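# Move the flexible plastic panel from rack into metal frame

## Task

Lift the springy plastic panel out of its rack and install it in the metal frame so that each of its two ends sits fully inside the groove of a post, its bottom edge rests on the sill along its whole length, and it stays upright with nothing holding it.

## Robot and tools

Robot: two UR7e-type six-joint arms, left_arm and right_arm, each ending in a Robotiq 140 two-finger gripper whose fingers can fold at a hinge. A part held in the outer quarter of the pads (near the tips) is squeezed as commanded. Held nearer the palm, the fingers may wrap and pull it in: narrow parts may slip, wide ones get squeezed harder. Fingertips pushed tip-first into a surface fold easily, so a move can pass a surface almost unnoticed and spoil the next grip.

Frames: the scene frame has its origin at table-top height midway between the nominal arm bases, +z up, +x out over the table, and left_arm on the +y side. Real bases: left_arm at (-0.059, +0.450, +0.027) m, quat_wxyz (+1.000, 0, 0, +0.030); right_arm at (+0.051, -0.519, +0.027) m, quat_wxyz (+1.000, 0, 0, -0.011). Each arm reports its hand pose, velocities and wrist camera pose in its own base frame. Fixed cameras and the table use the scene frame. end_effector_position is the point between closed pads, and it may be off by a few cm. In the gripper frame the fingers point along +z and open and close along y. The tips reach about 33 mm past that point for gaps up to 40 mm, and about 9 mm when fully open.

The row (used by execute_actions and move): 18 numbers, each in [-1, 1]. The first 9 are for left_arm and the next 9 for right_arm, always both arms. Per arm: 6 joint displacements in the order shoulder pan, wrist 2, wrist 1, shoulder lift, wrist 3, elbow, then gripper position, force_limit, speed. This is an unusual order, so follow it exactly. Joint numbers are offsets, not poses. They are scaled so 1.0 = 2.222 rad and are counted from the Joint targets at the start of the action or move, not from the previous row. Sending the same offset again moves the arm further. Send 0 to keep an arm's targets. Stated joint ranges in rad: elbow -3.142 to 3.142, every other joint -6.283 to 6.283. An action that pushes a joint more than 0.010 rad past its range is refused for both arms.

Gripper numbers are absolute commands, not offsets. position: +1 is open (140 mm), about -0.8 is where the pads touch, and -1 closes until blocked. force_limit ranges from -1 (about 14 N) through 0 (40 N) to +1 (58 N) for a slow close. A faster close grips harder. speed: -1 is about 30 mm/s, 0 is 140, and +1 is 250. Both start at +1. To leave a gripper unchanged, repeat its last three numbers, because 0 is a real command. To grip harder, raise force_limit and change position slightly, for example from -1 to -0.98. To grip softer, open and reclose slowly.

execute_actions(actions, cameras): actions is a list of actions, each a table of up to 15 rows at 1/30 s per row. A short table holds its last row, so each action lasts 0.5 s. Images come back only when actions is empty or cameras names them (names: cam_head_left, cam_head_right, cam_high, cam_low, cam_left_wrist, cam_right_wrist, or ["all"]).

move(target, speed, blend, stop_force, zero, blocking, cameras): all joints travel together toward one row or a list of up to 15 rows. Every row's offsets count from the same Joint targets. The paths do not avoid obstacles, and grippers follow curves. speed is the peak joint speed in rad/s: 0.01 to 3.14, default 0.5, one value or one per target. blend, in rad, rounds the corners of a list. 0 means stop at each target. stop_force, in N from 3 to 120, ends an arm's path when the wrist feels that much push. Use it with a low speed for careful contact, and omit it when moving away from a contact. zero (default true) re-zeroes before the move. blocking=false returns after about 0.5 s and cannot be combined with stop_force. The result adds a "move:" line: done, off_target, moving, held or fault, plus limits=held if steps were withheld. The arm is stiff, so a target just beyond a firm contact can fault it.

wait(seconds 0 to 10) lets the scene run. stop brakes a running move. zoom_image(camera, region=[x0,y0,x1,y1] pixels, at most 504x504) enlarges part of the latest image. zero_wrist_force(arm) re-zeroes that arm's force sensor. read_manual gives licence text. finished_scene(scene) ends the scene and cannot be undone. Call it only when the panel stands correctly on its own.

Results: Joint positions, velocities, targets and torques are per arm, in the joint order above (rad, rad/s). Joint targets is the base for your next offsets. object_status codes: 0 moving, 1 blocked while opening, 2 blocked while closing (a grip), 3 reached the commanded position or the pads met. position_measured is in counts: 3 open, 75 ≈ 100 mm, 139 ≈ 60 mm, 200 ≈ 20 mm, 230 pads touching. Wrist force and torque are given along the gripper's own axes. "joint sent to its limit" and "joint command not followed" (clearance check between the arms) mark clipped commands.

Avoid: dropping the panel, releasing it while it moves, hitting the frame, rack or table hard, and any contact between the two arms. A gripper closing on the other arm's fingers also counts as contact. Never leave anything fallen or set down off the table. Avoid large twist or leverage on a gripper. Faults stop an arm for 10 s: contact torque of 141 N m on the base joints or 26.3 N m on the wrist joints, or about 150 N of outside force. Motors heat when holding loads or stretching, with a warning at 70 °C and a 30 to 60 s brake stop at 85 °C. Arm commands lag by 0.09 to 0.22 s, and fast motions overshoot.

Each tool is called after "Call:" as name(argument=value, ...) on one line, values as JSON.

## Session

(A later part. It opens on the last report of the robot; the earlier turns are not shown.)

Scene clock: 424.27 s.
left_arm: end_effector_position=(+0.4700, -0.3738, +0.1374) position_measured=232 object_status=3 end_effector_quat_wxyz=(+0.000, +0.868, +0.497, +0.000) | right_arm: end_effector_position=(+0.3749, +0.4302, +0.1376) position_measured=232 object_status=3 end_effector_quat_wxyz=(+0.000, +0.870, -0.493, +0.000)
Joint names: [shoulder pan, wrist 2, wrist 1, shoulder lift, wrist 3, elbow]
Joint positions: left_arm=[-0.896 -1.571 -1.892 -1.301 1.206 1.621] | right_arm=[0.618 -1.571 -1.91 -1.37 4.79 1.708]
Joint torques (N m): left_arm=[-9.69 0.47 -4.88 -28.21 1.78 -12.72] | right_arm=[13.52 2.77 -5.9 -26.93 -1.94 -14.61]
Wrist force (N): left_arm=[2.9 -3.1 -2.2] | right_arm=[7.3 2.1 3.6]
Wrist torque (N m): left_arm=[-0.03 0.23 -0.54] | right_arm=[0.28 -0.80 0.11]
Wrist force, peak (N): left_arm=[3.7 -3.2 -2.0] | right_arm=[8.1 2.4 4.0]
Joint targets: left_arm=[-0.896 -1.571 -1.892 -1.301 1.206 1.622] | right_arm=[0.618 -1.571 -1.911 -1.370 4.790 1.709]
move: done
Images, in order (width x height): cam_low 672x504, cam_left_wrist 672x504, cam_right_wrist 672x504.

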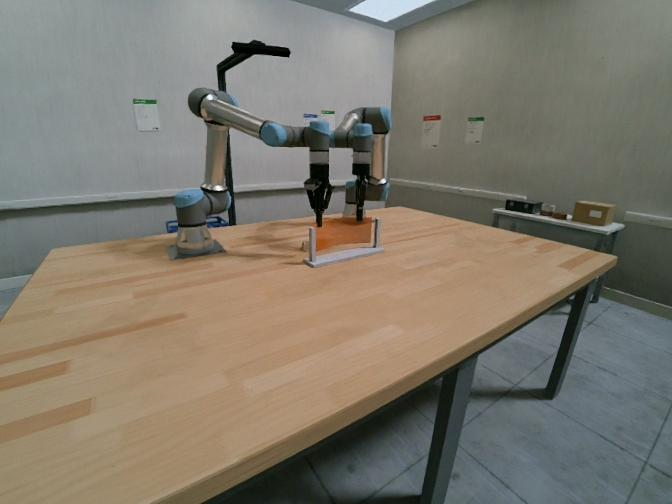

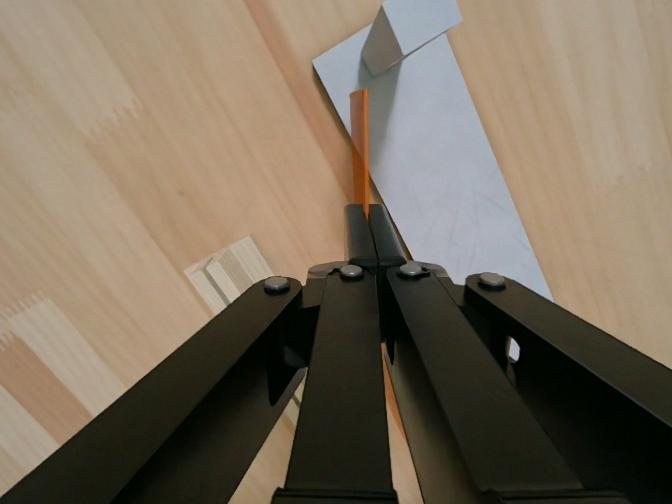

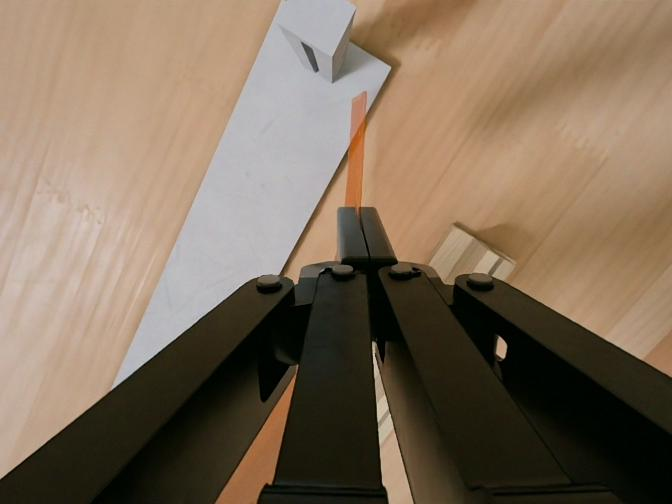

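Call:
move(target=[0.01473, 0, 0.00719, 0.02174, 0.01473, -0.02892, -1, 1, -1, -0.01112, 0, 0.00476, 0.01879, -0.01112, -0.02356, -1, 1, -1], speed=0.06, stop_force=8, cameras=["cam_left_wrist", "cam_right_wrist", "cam_low"])

Call:
zoom_image(camera="cam_left_wrist", region=[300, 40, 460, 230])

Call:
zoom_image(camera="cam_right_wrist", region=[270, 40, 430, 230])

Call:
zoom_image(camera="cam_low", region=[290, 190, 400, 275])

Scene clock: 437.10 s.
left_arm: end_effector_position=(+0.4960, -0.3747, +0.1373) position_measured=232 object_status=3 end_effector_quat_wxyz=(+0.000, +0.868, +0.497, +0.000) | right_arm: end_effector_position=(+0.4009, +0.4312, +0.1375) position_measured=232 object_status=3 end_effector_quat_wxyz=(+0.000, +0.870, -0.493, +0.000)
Joint names: [shoulder pan, wrist 2, wrist 1, shoulder lift, wrist 3, elbow]
Joint positions: left_arm=[-0.863 -1.571 -1.877 -1.252 1.239 1.557] | right_arm=[0.593 -1.571 -1.9 -1.328 4.765 1.656]
Joint torques (N m): left_arm=[8.7 0.33 -2.2 -29.78 1.66 -38.19] | right_arm=[-8.34 3.02 -2.35 -28.52 -2.05 -40.25]
Wrist force (N): left_arm=[2.7 -3.2 -2.0] | right_arm=[7.3 2.2 3.8]
Wrist torque (N m): left_arm=[-0.07 0.25 -0.55] | right_arm=[0.30 -0.79 0.11]
Wrist force, peak (N): left_arm=[3.8 -3.8 -1.9] | right_arm=[8.2 2.6 4.3]
Joint targets: left_arm=[-0.863 -1.571 -1.877 -1.252 1.239 1.557] | right_arm=[0.593 -1.571 -1.900 -1.328 4.765 1.656]
move: done
Images, in order (width x height): cam_low 672x504, cam_left_wrist 672x504, cam_right_wrist 672x504.

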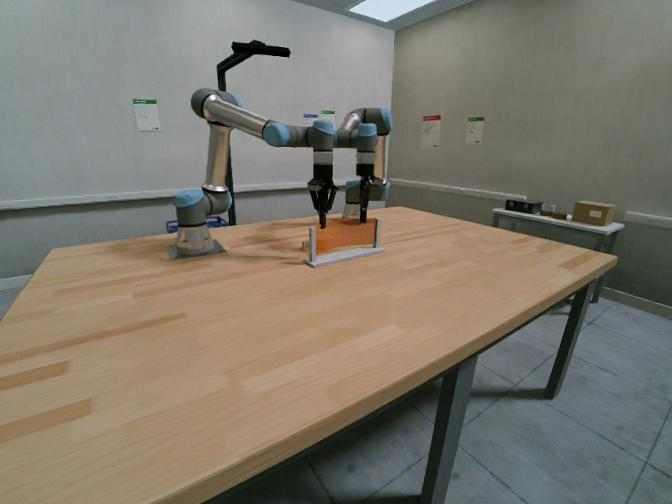

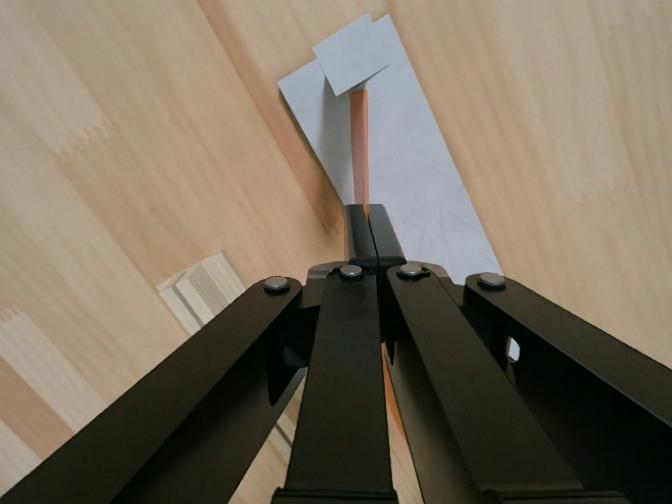

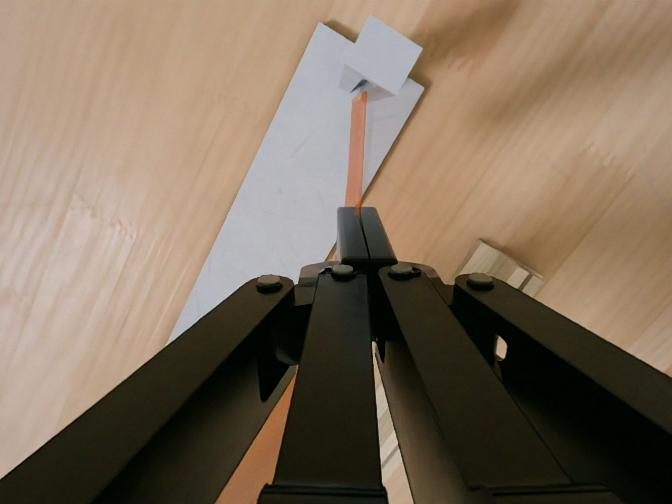

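Scaled by 2.653 from the camera's 672x504 image, which has a finer 960x720 frame.

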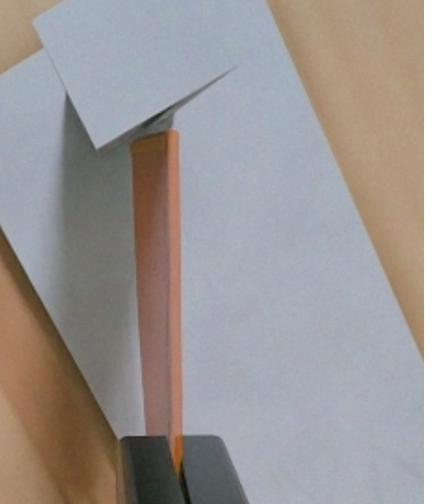

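Scaled by 2.653 from the camera's 672x504 image, which has a finer 960x720 frame.

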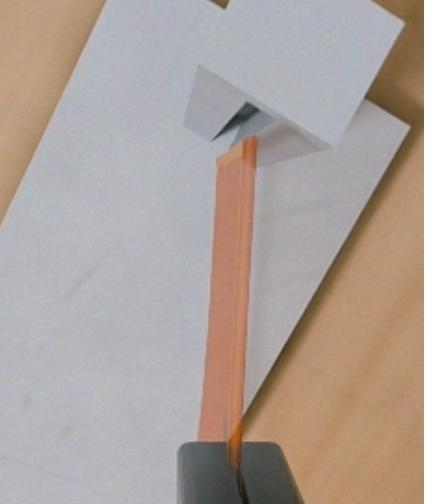

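Scaled by 4.582 from the camera's 672x504 image, which has a finer 960x720 frame.

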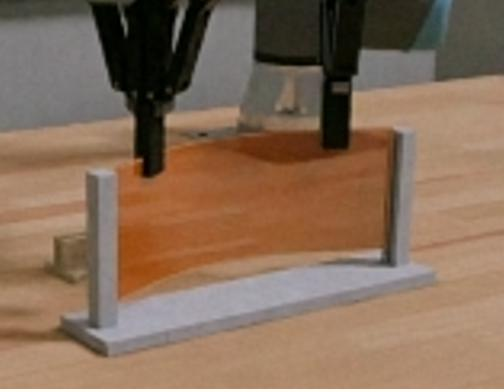

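Call:
zoom_image(camera="cam_left_wrist", region=[325, 50, 405, 130])

Call:
zoom_image(camera="cam_right_wrist", region=[325, 50, 405, 130])

Scaled by 6.300 from the camera's 672x504 image, which has a finer 960x720 frame.

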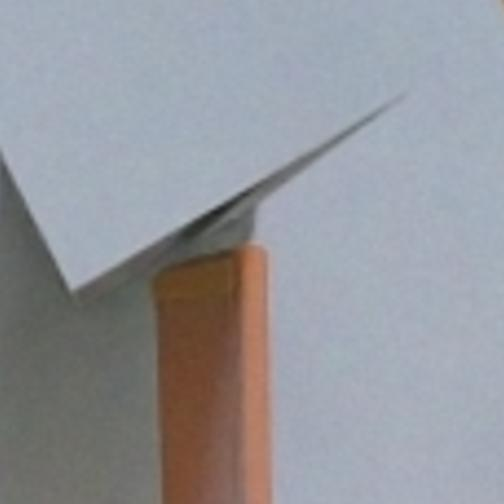

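Scaled by 6.300 from the camera's 672x504 image, which has a finer 960x720 frame.

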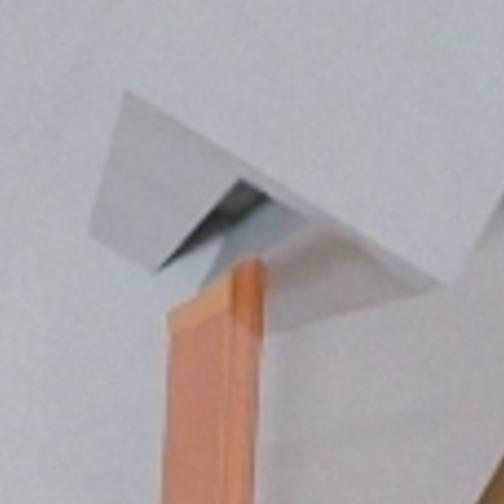

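Call:
move(target=[0, 0, -0.02173, 0.00684, 0, 0.01489, -1, 1, -1, 0, 0, -0.02235, 0.00739, 0, 0.01497, -1, 1, -1], speed=0.02, stop_force=4, cameras=["cam_left_wrist", "cam_right_wrist", "cam_low"])

Call:
zoom_image(camera="cam_left_wrist", region=[325, 50, 405, 130])

Call:
zoom_image(camera="cam_right_wrist", region=[325, 50, 405, 130])

Call:
zoom_image(camera="cam_low", region=[290, 190, 400, 275])

Scene clock: 468.20 s.
left_arm: end_effector_position=(+0.4961, -0.3747, +0.1215) position_measured=232 object_status=3 end_effector_quat_wxyz=(+0.000, +0.868, +0.497, +0.000) | right_arm: end_effector_position=(+0.4010, +0.4313, +0.1217) position_measured=232 object_status=3 end_effector_quat_wxyz=(+0.000, +0.870, -0.493, +0.000)
Joint names: [shoulder pan, wrist 2, wrist 1, shoulder lift, wrist 3, elbow]
Joint positions: left_arm=[-0.863 -1.571 -1.915 -1.24 1.239 1.583] | right_arm=[0.593 -1.571 -1.939 -1.315 4.765 1.682]
Joint torques (N m): left_arm=[7.34 0.39 -2.01 -51.69 1.66 -35.79] | right_arm=[-6.2 3.08 -1.92 -38.91 -2.16 -37.4]
Wrist force (N): left_arm=[3.7 -3.3 -5.9] | right_arm=[8.2 2.4 -0.8]
Wrist torque (N m): left_arm=[-0.05 0.21 -0.54] | right_arm=[0.26 -0.79 0.10]
Wrist force, peak (N): left_arm=[4.0 -3.3 -9.2] | right_arm=[8.4 2.5 -3.7]
Joint targets: left_arm=[-0.863 -1.571 -1.915 -1.240 1.239 1.583] | right_arm=[0.593 -1.571 -1.939 -1.315 4.765 1.682]
move: contact (left_arm, right_arm); left_arm: the wrist 1 is farthest, 0.011 rad from its target
Images, in order (width x height): cam_low 672x504, cam_left_wrist 672x504, cam_right_wrist 672x504.

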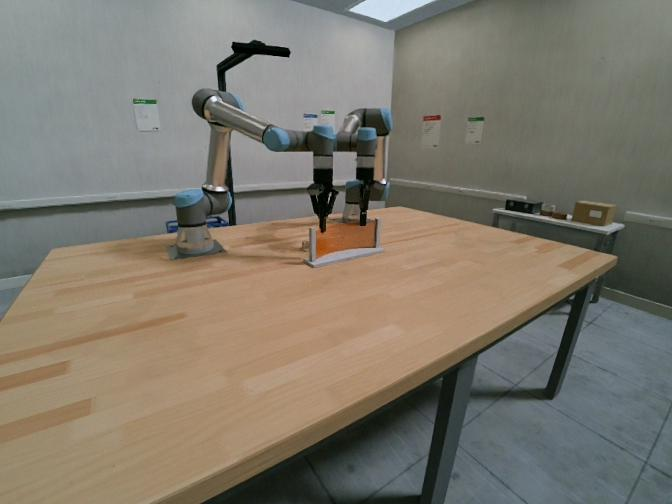

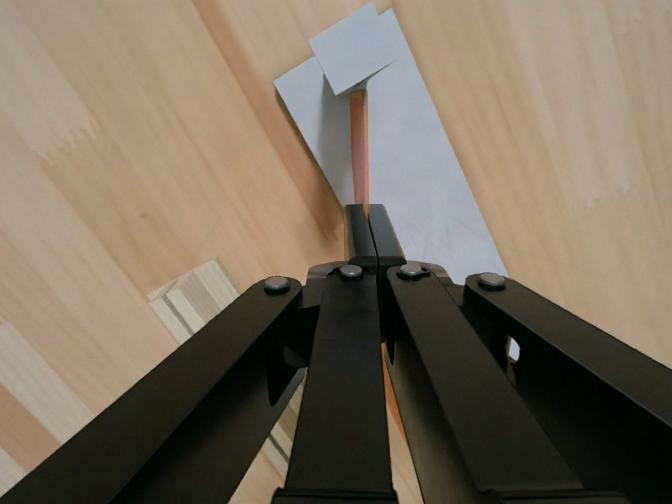

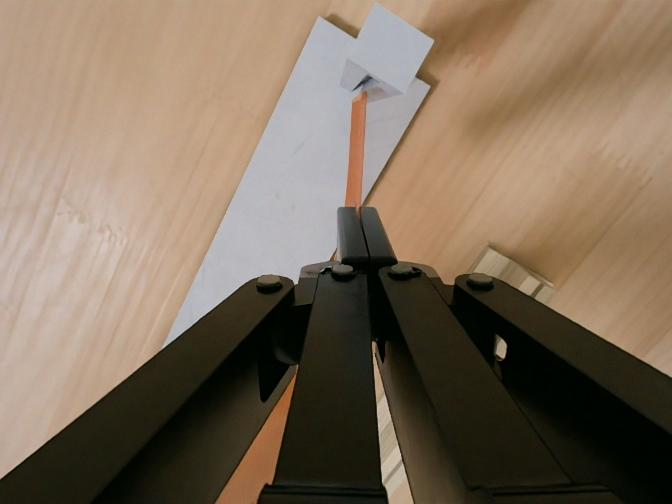

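Scaled by 6.300 from the camera's 672x504 image, which has a finer 960x720 frame.

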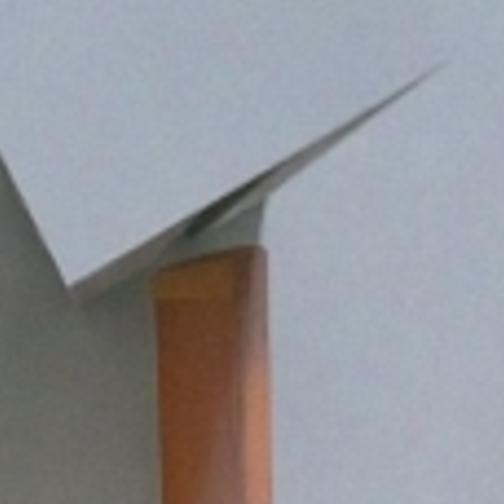

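Scaled by 6.300 from the camera's 672x504 image, which has a finer 960x720 frame.

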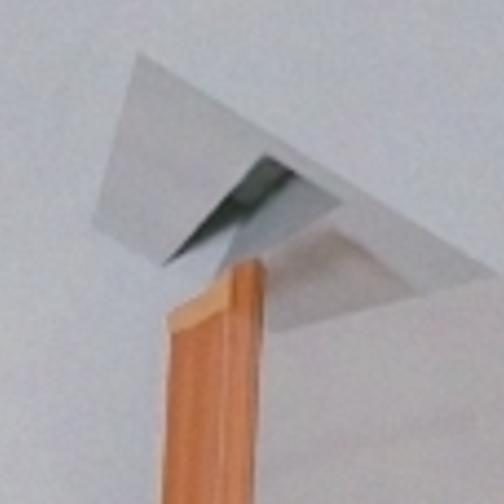

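Scaled by 4.582 from the camera's 672x504 image, which has a finer 960x720 frame.

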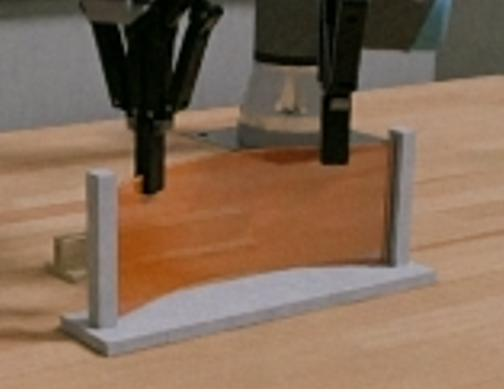

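Call:
move(target=[[0, 0, 0.00271, -0.00084, 0, -0.00133, -1, 1, -1, 0.00013, 0, 0.00239, -0.00064, 0.00016, -0.00120, -1, 1, -1], [0.00369, 0, 0.00397, 0.00253, -0.04131, -0.00596, -1, 1, -1, -0.00360, 0, 0.00306, 0.00167, 0.04144, -0.00419, -1, 1, -1]], speed=0.06, blend=0.002, cameras=["cam_left_wrist", "cam_right_wrist", "cam_low"])

Call:
zoom_image(camera="cam_left_wrist", region=[325, 40, 425, 140])

Call:
zoom_image(camera="cam_right_wrist", region=[315, 40, 415, 140])

Call:
zoom_image(camera="cam_low", region=[290, 190, 400, 275])

Scene clock: 497.90 s.
left_arm: end_effector_position=(+0.5010, -0.3728, +0.1234) position_measured=232 object_status=3 end_effector_quat_wxyz=(+0.000, +0.842, +0.539, +0.000) | right_arm: end_effector_position=(+0.4060, +0.4291, +0.1232) position_measured=232 object_status=3 end_effector_quat_wxyz=(+0.000, +0.845, -0.535, +0.000)
Joint names: [shoulder pan, wrist 2, wrist 1, shoulder lift, wrist 3, elbow]
Joint positions: left_arm=[-0.855 -1.571 -1.906 -1.235 1.147 1.57] | right_arm=[0.585 -1.571 -1.933 -1.311 4.857 1.673]
Joint torques (N m): left_arm=[10.3 0.29 -1.59 -29.94 -1.38 -36.42] | right_arm=[-8.74 2.5 -1.81 -29.16 1.29 -38.95]
Wrist force (N): left_arm=[0.2 -1.3 -1.7] | right_arm=[5.3 1.1 3.7]
Wrist torque (N m): left_arm=[-0.11 0.29 -0.40] | right_arm=[0.36 -0.87 -0.07]
Wrist force, peak (N): left_arm=[4.0 -3.6 -6.4] | right_arm=[8.3 2.4 -0.8]
Joint targets: left_arm=[-0.855 -1.571 -1.906 -1.235 1.147 1.570] | right_arm=[0.585 -1.571 -1.933 -1.311 4.857 1.673]
move: done
Images, in order (width x height): cam_low 672x504, cam_left_wrist 672x504, cam_right_wrist 672x504.

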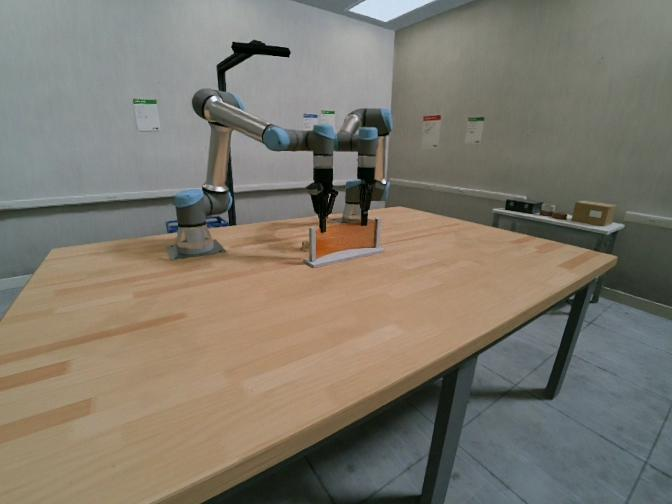

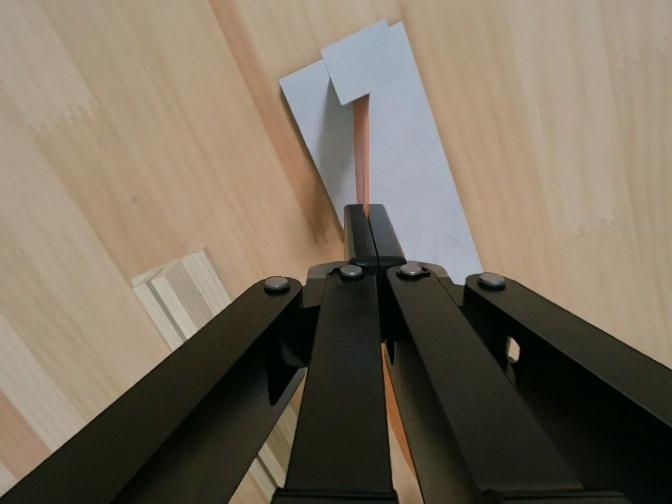

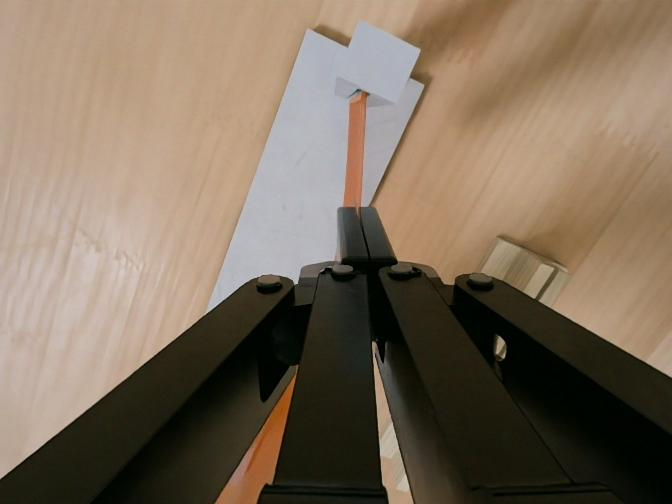

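Scaled by 5.040 from the camera's 672x504 image, which has a finer 960x720 frame.

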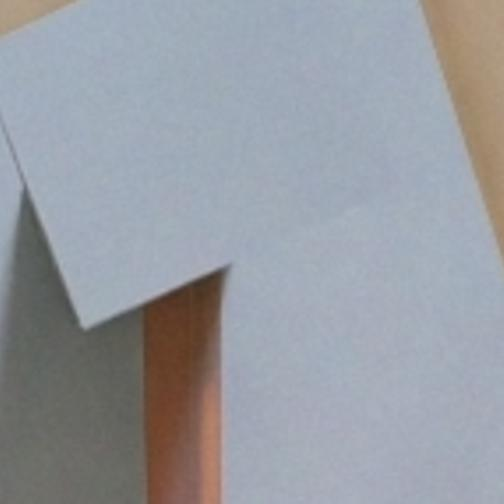

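Scaled by 5.040 from the camera's 672x504 image, which has a finer 960x720 frame.

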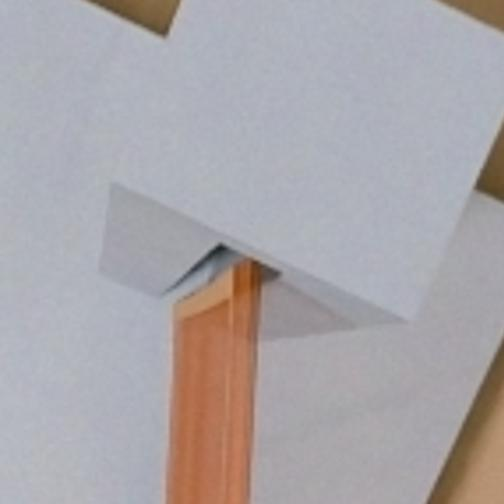

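Scaled by 4.582 from the camera's 672x504 image, which has a finer 960x720 frame.

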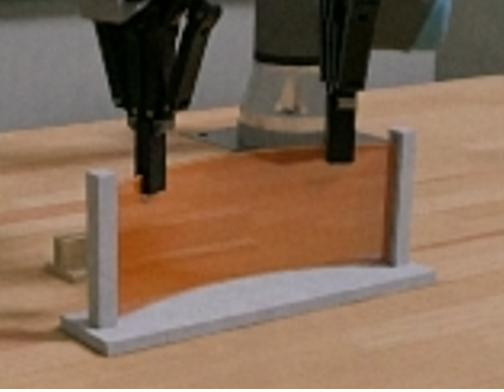

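Call:
move(target=[0.00384, 0, 0.00149, 0.00389, -0.04117, -0.00539, -1, 1, -1, -0.00325, 0, 0.00089, 0.00293, 0.04176, -0.00381, -1, 1, -1], speed=0.06, stop_force=12, cameras=["cam_left_wrist", "cam_right_wrist", "cam_low"])

Call:
zoom_image(camera="cam_left_wrist", region=[325, 40, 425, 140])

Call:
zoom_image(camera="cam_right_wrist", region=[315, 40, 415, 140])

Call:
zoom_image(camera="cam_low", region=[290, 190, 400, 275])

Scene clock: 520.37 s.
left_arm: end_effector_position=(+0.5067, -0.3714, +0.1234) position_measured=232 object_status=3 end_effector_quat_wxyz=(+0.000, +0.814, +0.581, +0.000) | right_arm: end_effector_position=(+0.4116, +0.4278, +0.1232) position_measured=232 object_status=3 end_effector_quat_wxyz=(+0.000, +0.817, -0.577, +0.000)
Joint names: [shoulder pan, wrist 2, wrist 1, shoulder lift, wrist 3, elbow]
Joint positions: left_arm=[-0.846 -1.571 -1.902 -1.226 1.056 1.558] | right_arm=[0.578 -1.571 -1.931 -1.305 4.95 1.665]
Joint torques (N m): left_arm=[10.65 0.11 -1.25 -31.22 -1.35 -35.8] | right_arm=[-9.92 0.64 -1.39 -29.01 1.6 -38.33]
Wrist force (N): left_arm=[-2.3 -0.8 -1.8] | right_arm=[3.5 0.4 3.8]
Wrist torque (N m): left_arm=[-0.15 0.34 -0.36] | right_arm=[0.40 -0.95 -0.08]
Wrist force, peak (N): left_arm=[-2.2 -1.0 -2.1] | right_arm=[5.5 0.9 3.9]
Joint targets: left_arm=[-0.846 -1.571 -1.902 -1.226 1.056 1.558] | right_arm=[0.578 -1.571 -1.931 -1.305 4.950 1.665]
move: done
Images, in order (width x height): cam_low 672x504, cam_left_wrist 672x504, cam_right_wrist 672x504.

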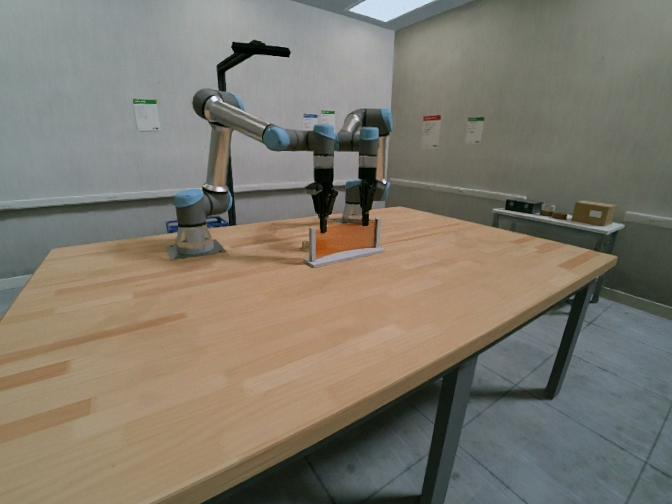

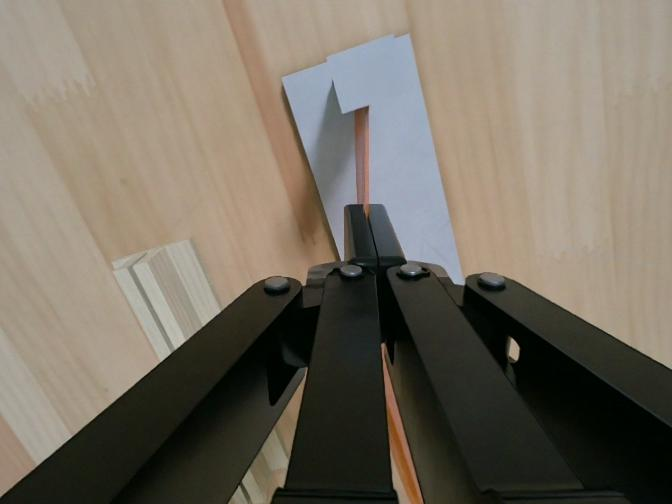

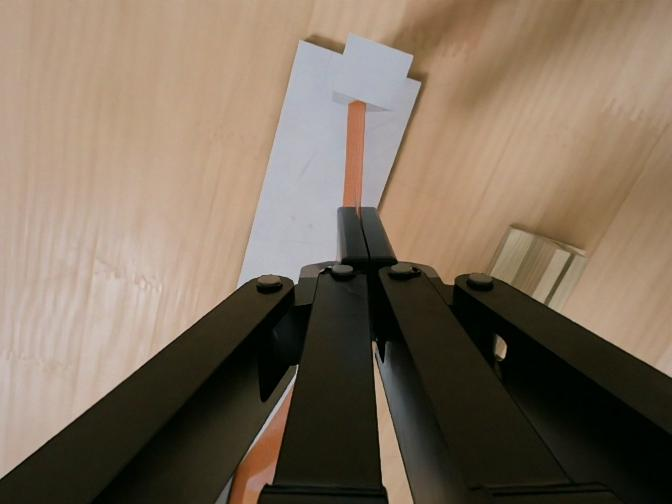

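Scaled by 5.040 from the camera's 672x504 image, which has a finer 960x720 frame.

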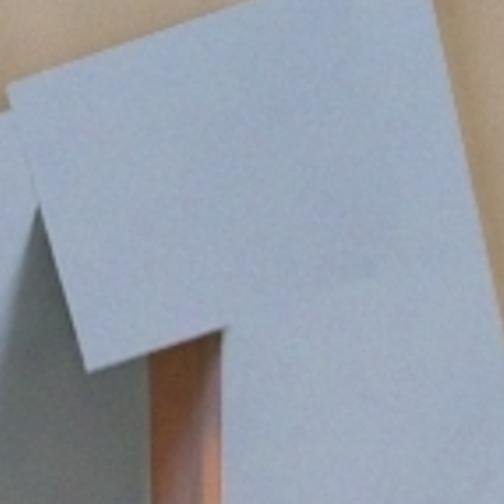

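Scaled by 5.040 from the camera's 672x504 image, which has a finer 960x720 frame.

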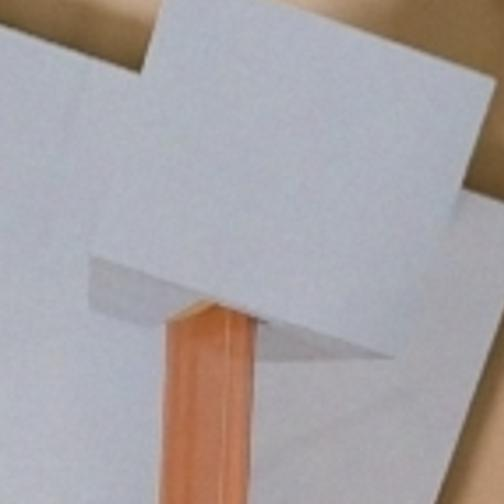

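Scaled by 4.582 from the camera's 672x504 image, which has a finer 960x720 frame.

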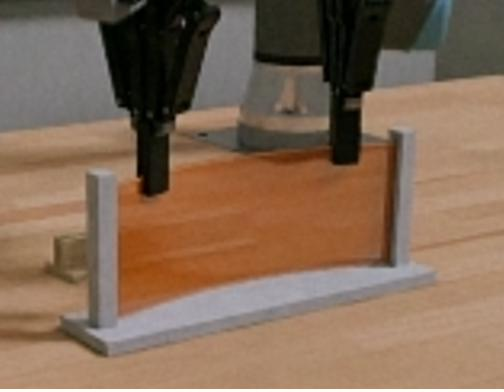

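Call:
move(target=[0.003209, 0, 0.001413, 0.003596, -0.041796, -0.005009, -1, 1, -1, -0.002844, 0, 0.000972, 0.003137, 0.04216, -0.004109, -1, 1, -1], speed=0.1, stop_force=10, cameras=["cam_left_wrist", "cam_right_wrist", "cam_low"])

Scene clock: 545.03 s.
left_arm: end_effector_position=(+0.5118, -0.3705, +0.1234) position_measured=232 object_status=3 end_effector_quat_wxyz=(+0.000, +0.784, +0.621, +0.000) | right_arm: end_effector_position=(+0.4169, +0.4269, +0.1232) position_measured=232 object_status=3 end_effector_quat_wxyz=(+0.000, +0.787, -0.617, +0.000)
Joint names: [shoulder pan, wrist 2, wrist 1, shoulder lift, wrist 3, elbow]
Joint positions: left_arm=[-0.839 -1.571 -1.899 -1.218 0.963 1.547] | right_arm=[0.572 -1.571 -1.928 -1.298 5.043 1.656]
Joint torques (N m): left_arm=[12.06 0.17 -0.94 -30.76 -1.36 -35.07] | right_arm=[-10.28 -0.91 -1.15 -28.89 1.62 -37.28]
Wrist force (N): left_arm=[-4.1 -0.7 -1.8] | right_arm=[2.0 0.0 3.8]
Wrist torque (N m): left_arm=[-0.22 0.35 -0.30] | right_arm=[0.41 -1.05 -0.16]
Wrist force, peak (N): left_arm=[-4.4 -0.4 -2.0] | right_arm=[3.8 0.3 3.9]
Joint targets: left_arm=[-0.839 -1.571 -1.899 -1.218 0.963 1.547] | right_arm=[0.572 -1.571 -1.928 -1.298 5.043 1.656]
move: done
Images, in order (width x height): cam_low 672x504, cam_left_wrist 672x504, cam_right_wrist 672x504.

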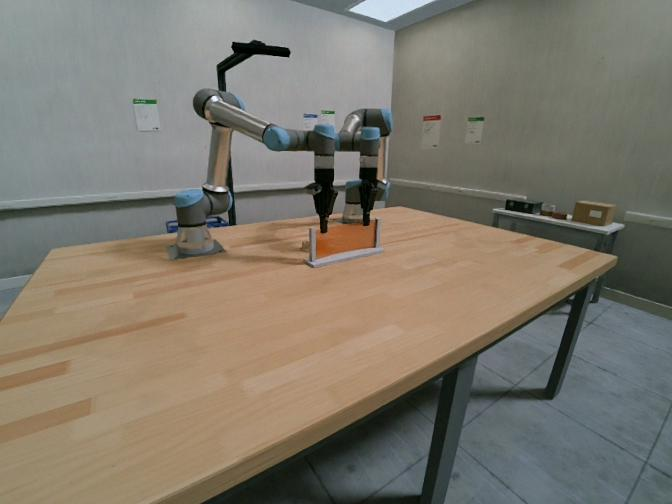

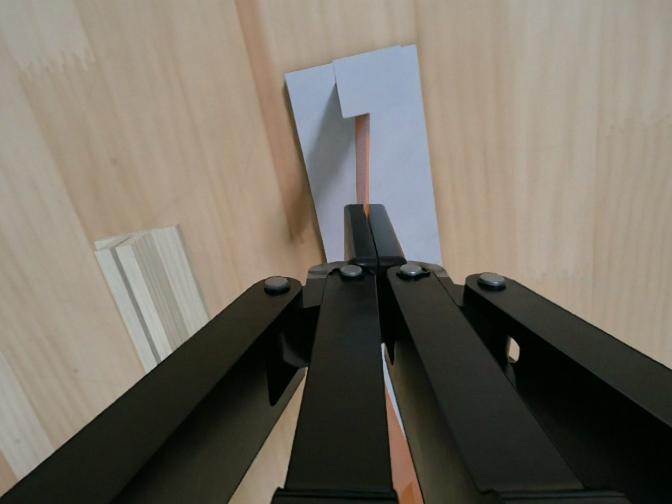

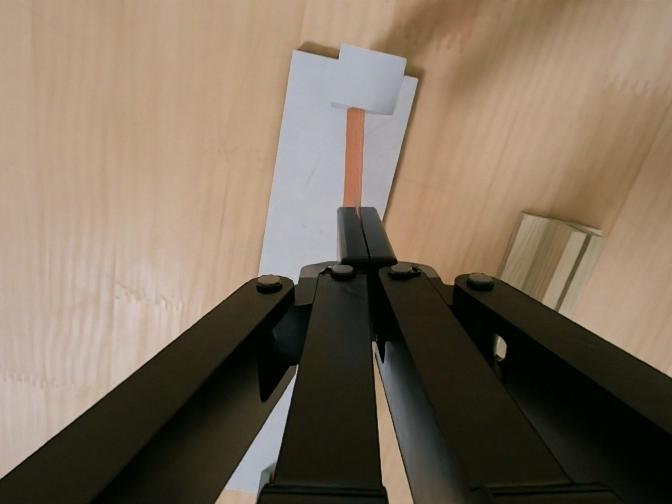

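Call:
zoom_image(camera="cam_left_wrist", region=[270, 30, 450, 220])

Call:
zoom_image(camera="cam_right_wrist", region=[270, 30, 450, 220])

Call:
zoom_image(camera="cam_low", region=[290, 190, 400, 275])

Scaled by 2.653 from the camera's 672x504 image, which has a finer 960x720 frame.

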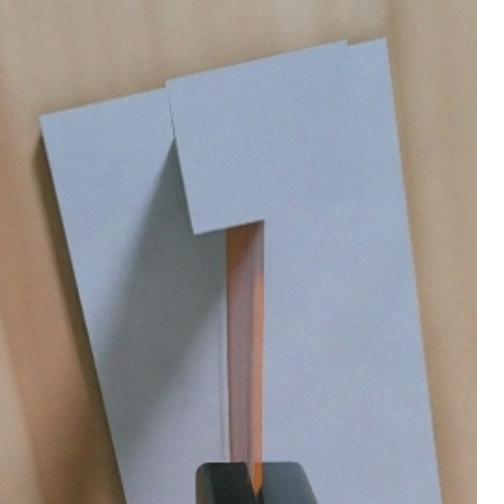

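Scaled by 2.653 from the camera's 672x504 image, which has a finer 960x720 frame.

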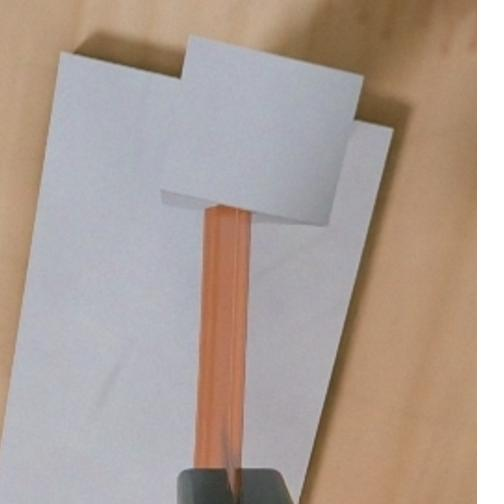

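Scaled by 4.582 from the camera's 672x504 image, which has a finer 960x720 frame.

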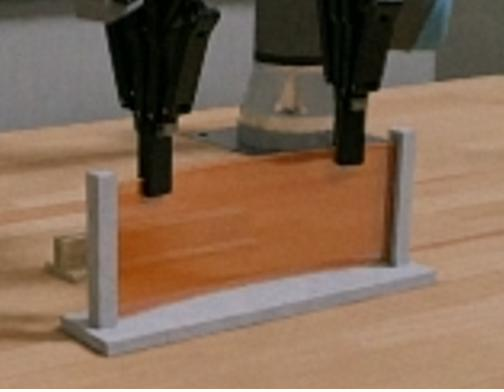

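Call:
move(target=[0.002356, 0, 0.001829, 0.00456, -0.042648, -0.006387, -1, 1, -1, -0.003296, 0, 0.000839, 0.00266, 0.041708, -0.003497, -1, 1, -1], speed=0.1, stop_force=10, cameras=["cam_left_wrist", "cam_right_wrist"])

Scene clock: 567.07 s.
left_arm: end_effector_position=(+0.5168, -0.3712, +0.1234) position_measured=232 object_status=3 end_effector_quat_wxyz=(+0.000, +0.752, +0.659, +0.000) | right_arm: end_effector_position=(+0.4223, +0.4253, +0.1232) position_measured=232 object_status=3 end_effector_quat_wxyz=(+0.000, +0.755, -0.656, +0.000)
Joint names: [shoulder pan, wrist 2, wrist 1, shoulder lift, wrist 3, elbow]
Joint positions: left_arm=[-0.834 -1.571 -1.895 -1.208 0.868 1.533] | right_arm=[0.564 -1.571 -1.927 -1.292 5.136 1.648]
Joint torques (N m): left_arm=[13.09 0 -0.77 -31.89 -1.49 -35.69] | right_arm=[-10.82 -2.39 -0.79 -29.2 1.58 -37.78]
Wrist force (N): left_arm=[-5.7 -0.8 -1.5] | right_arm=[0.6 0.2 4.0]
Wrist torque (N m): left_arm=[-0.12 0.30 -0.26] | right_arm=[0.43 -1.13 -0.22]
Wrist force, peak (N): left_arm=[-5.7 -1.3 -1.8] | right_arm=[2.1 0.1 4.1]
Joint targets: left_arm=[-0.834 -1.571 -1.895 -1.208 0.868 1.533] | right_arm=[0.564 -1.571 -1.927 -1.292 5.136 1.648]
move: done
Images, in order (width x height): cam_left_wrist 672x504, cam_right_wrist 672x504.

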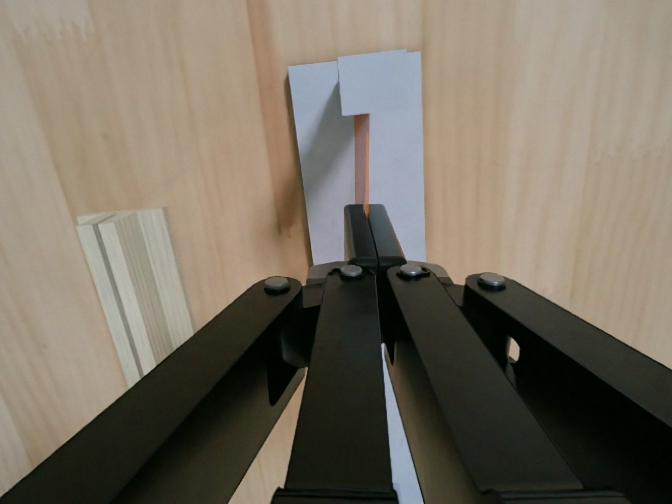

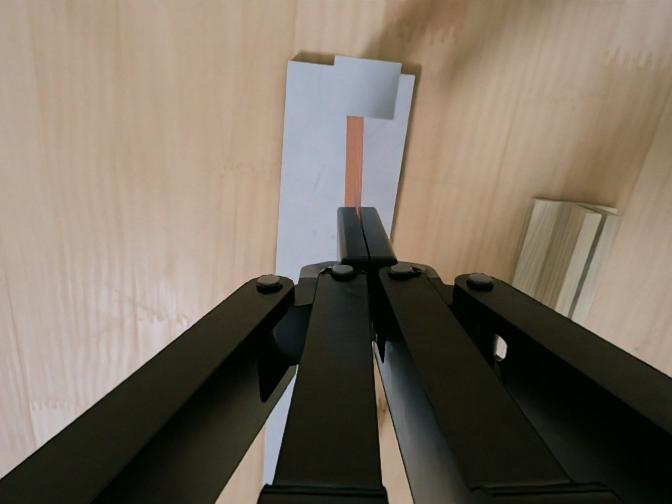

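Call:
move(target=[0.002599, 0, 0.001808, 0.004397, -0.042405, -0.006206, -1, 1, -1, -0.002055, 0, 0.00135, 0.004177, 0.042949, -0.005527, -1, 1, -1], speed=0.1, stop_force=10, cameras=["cam_left_wrist", "cam_right_wrist", "cam_low"])

Call:
zoom_image(camera="cam_low", region=[290, 190, 400, 275])

Scene clock: 583.37 s.
left_arm: end_effector_position=(+0.5219, -0.3714, +0.1234) position_measured=232 object_status=3 end_effector_quat_wxyz=(+0.000, +0.718, +0.696, +0.000) | right_arm: end_effector_position=(+0.4278, +0.4256, +0.1232) position_measured=232 object_status=3 end_effector_quat_wxyz=(+0.000, +0.721, -0.693, +0.000)
Joint names: [shoulder pan, wrist 2, wrist 1, shoulder lift, wrist 3, elbow]
Joint positions: left_arm=[-0.828 -1.571 -1.891 -1.198 0.774 1.519] | right_arm=[0.56 -1.571 -1.924 -1.282 5.232 1.636]
Joint torques (N m): left_arm=[12.46 0.14 -1.01 -32.28 -1.48 -35.05] | right_arm=[-10.42 -2.7 -1.14 -30.08 1.83 -37.59]
Wrist force (N): left_arm=[-3.8 -1.3 -1.9] | right_arm=[2.3 0.5 3.6]
Wrist torque (N m): left_arm=[-0.13 0.32 -0.17] | right_arm=[0.42 -1.15 -0.29]
Wrist force, peak (N): left_arm=[-5.7 -1.3 -2.3] | right_arm=[2.5 0.6 4.0]
Joint targets: left_arm=[-0.828 -1.571 -1.891 -1.198 0.774 1.519] | right_arm=[0.560 -1.571 -1.924 -1.282 5.232 1.636]
move: done
Images, in order (width x height): cam_low 672x504, cam_left_wrist 672x504, cam_right_wrist 672x504.

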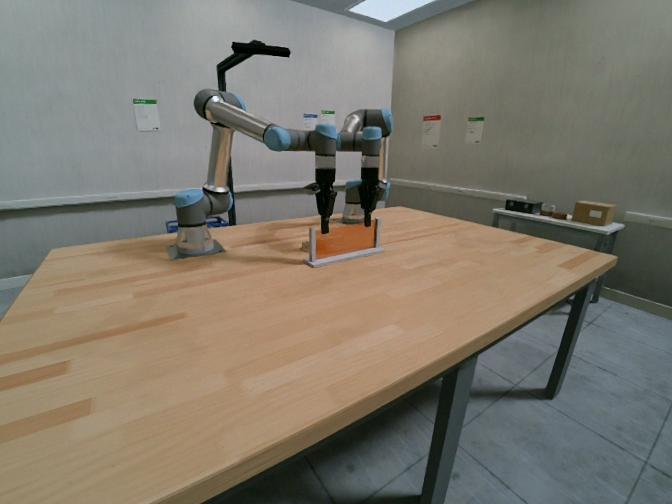

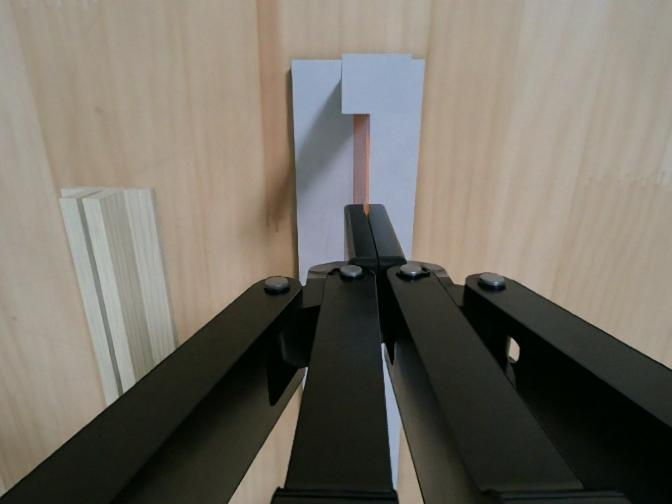

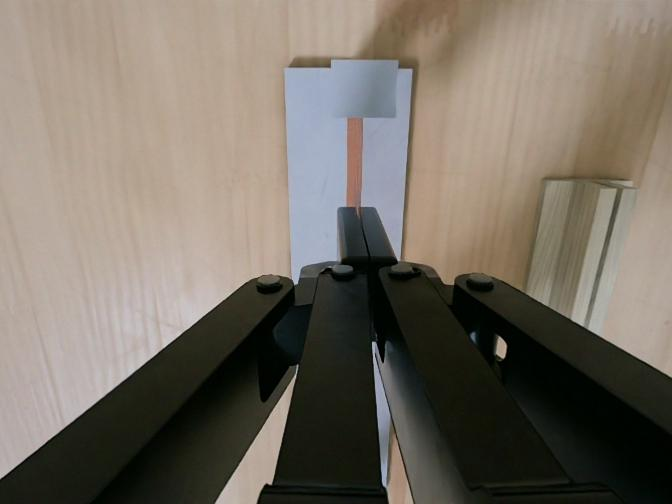

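Scaled by 4.582 from the camera's 672x504 image, which has a finer 960x720 frame.

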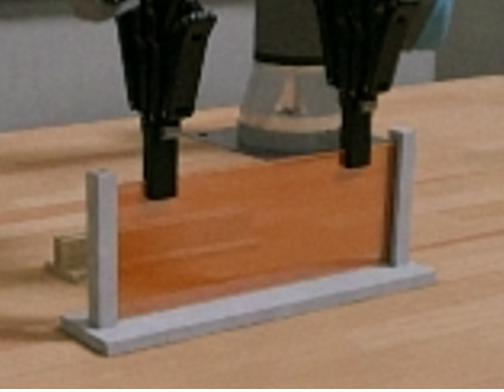

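Call:
move(target=[0, 0, -0.003207, 0.001014, 0, 0.002194, -1, 1, -1, 0, 0, -0.003306, 0.00111, 0, 0.002196, -1, 1, -1], speed=0.01, stop_force=4, cameras=["cam_left_wrist", "cam_right_wrist", "cam_low", "cam_high"])

Call:
zoom_image(camera="cam_low", region=[290, 190, 400, 275])

Scene clock: 590.20 s.
left_arm: end_effector_position=(+0.5219, -0.3714, +0.1216) position_measured=232 object_status=3 end_effector_quat_wxyz=(+0.000, +0.718, +0.696, +0.000) | right_arm: end_effector_position=(+0.4278, +0.4256, +0.1217) position_measured=232 object_status=3 end_effector_quat_wxyz=(+0.000, +0.721, -0.693, +0.000)
Joint names: [shoulder pan, wrist 2, wrist 1, shoulder lift, wrist 3, elbow]
Joint positions: left_arm=[-0.828 -1.571 -1.896 -1.197 0.774 1.522] | right_arm=[0.56 -1.571 -1.927 -1.281 5.232 1.638]
Joint torques (N m): left_arm=[10.4 0.2 -1.09 -53.26 -1.57 -33.58] | right_arm=[-10.45 -1.57 -0.84 -40.81 1.77 -35.28]
Wrist force (N): left_arm=[-2.0 -1.5 -5.8] | right_arm=[2.0 0.7 -0.8]
Wrist torque (N m): left_arm=[-0.17 0.20 -0.18] | right_arm=[0.44 -1.14 -0.29]
Wrist force, peak (N): left_arm=[-2.3 -1.4 -7.4] | right_arm=[2.5 0.6 4.0]
Joint targets: left_arm=[-0.828 -1.571 -1.896 -1.197 0.774 1.522] | right_arm=[0.560 -1.571 -1.927 -1.281 5.232 1.638]
move: contact (left_arm, right_arm)
Images, in order (width x height): cam_high 672x504, cam_low 672x504, cam_left_wrist 672x504, cam_right_wrist 672x504.

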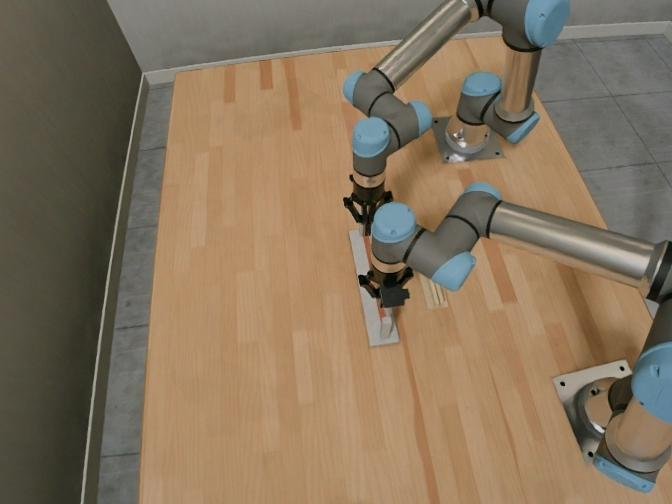

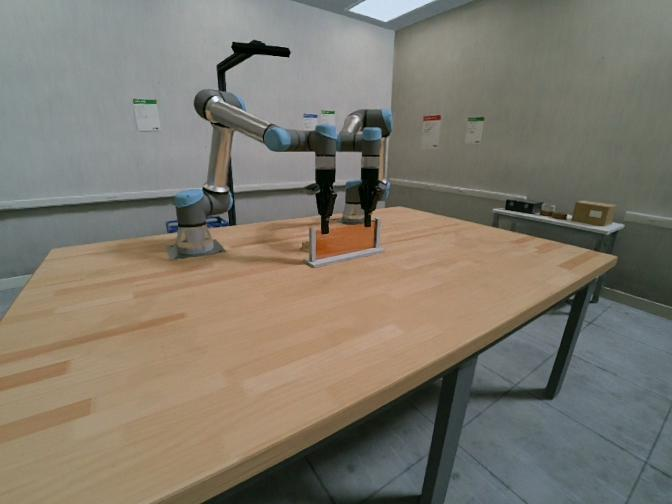

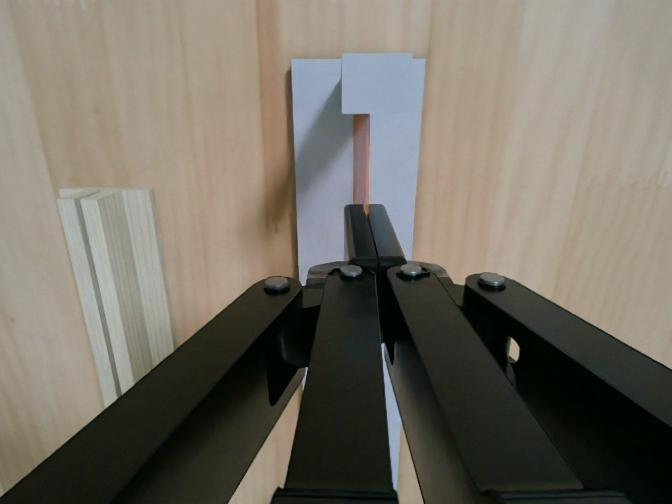

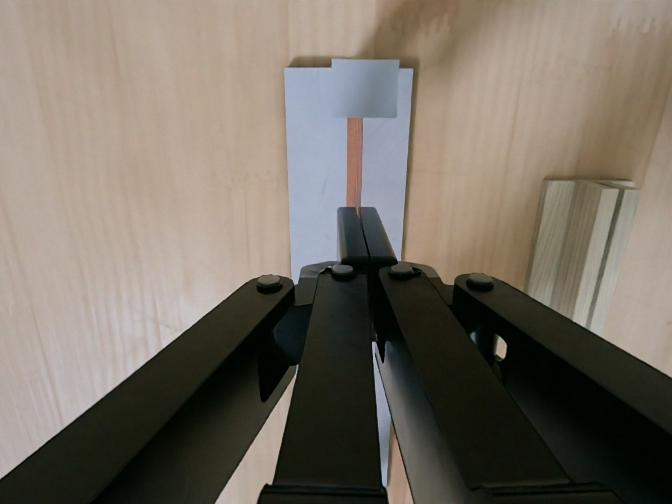

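Scaled by 4.582 from the camera's 672x504 image, which has a finer 960x720 frame.

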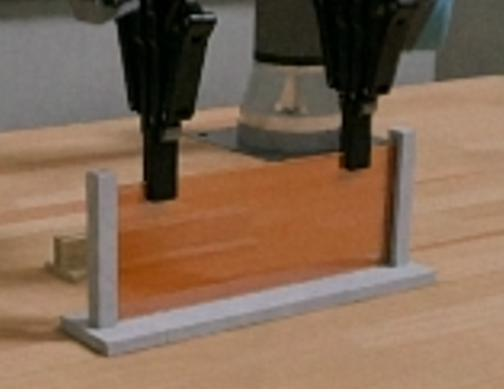

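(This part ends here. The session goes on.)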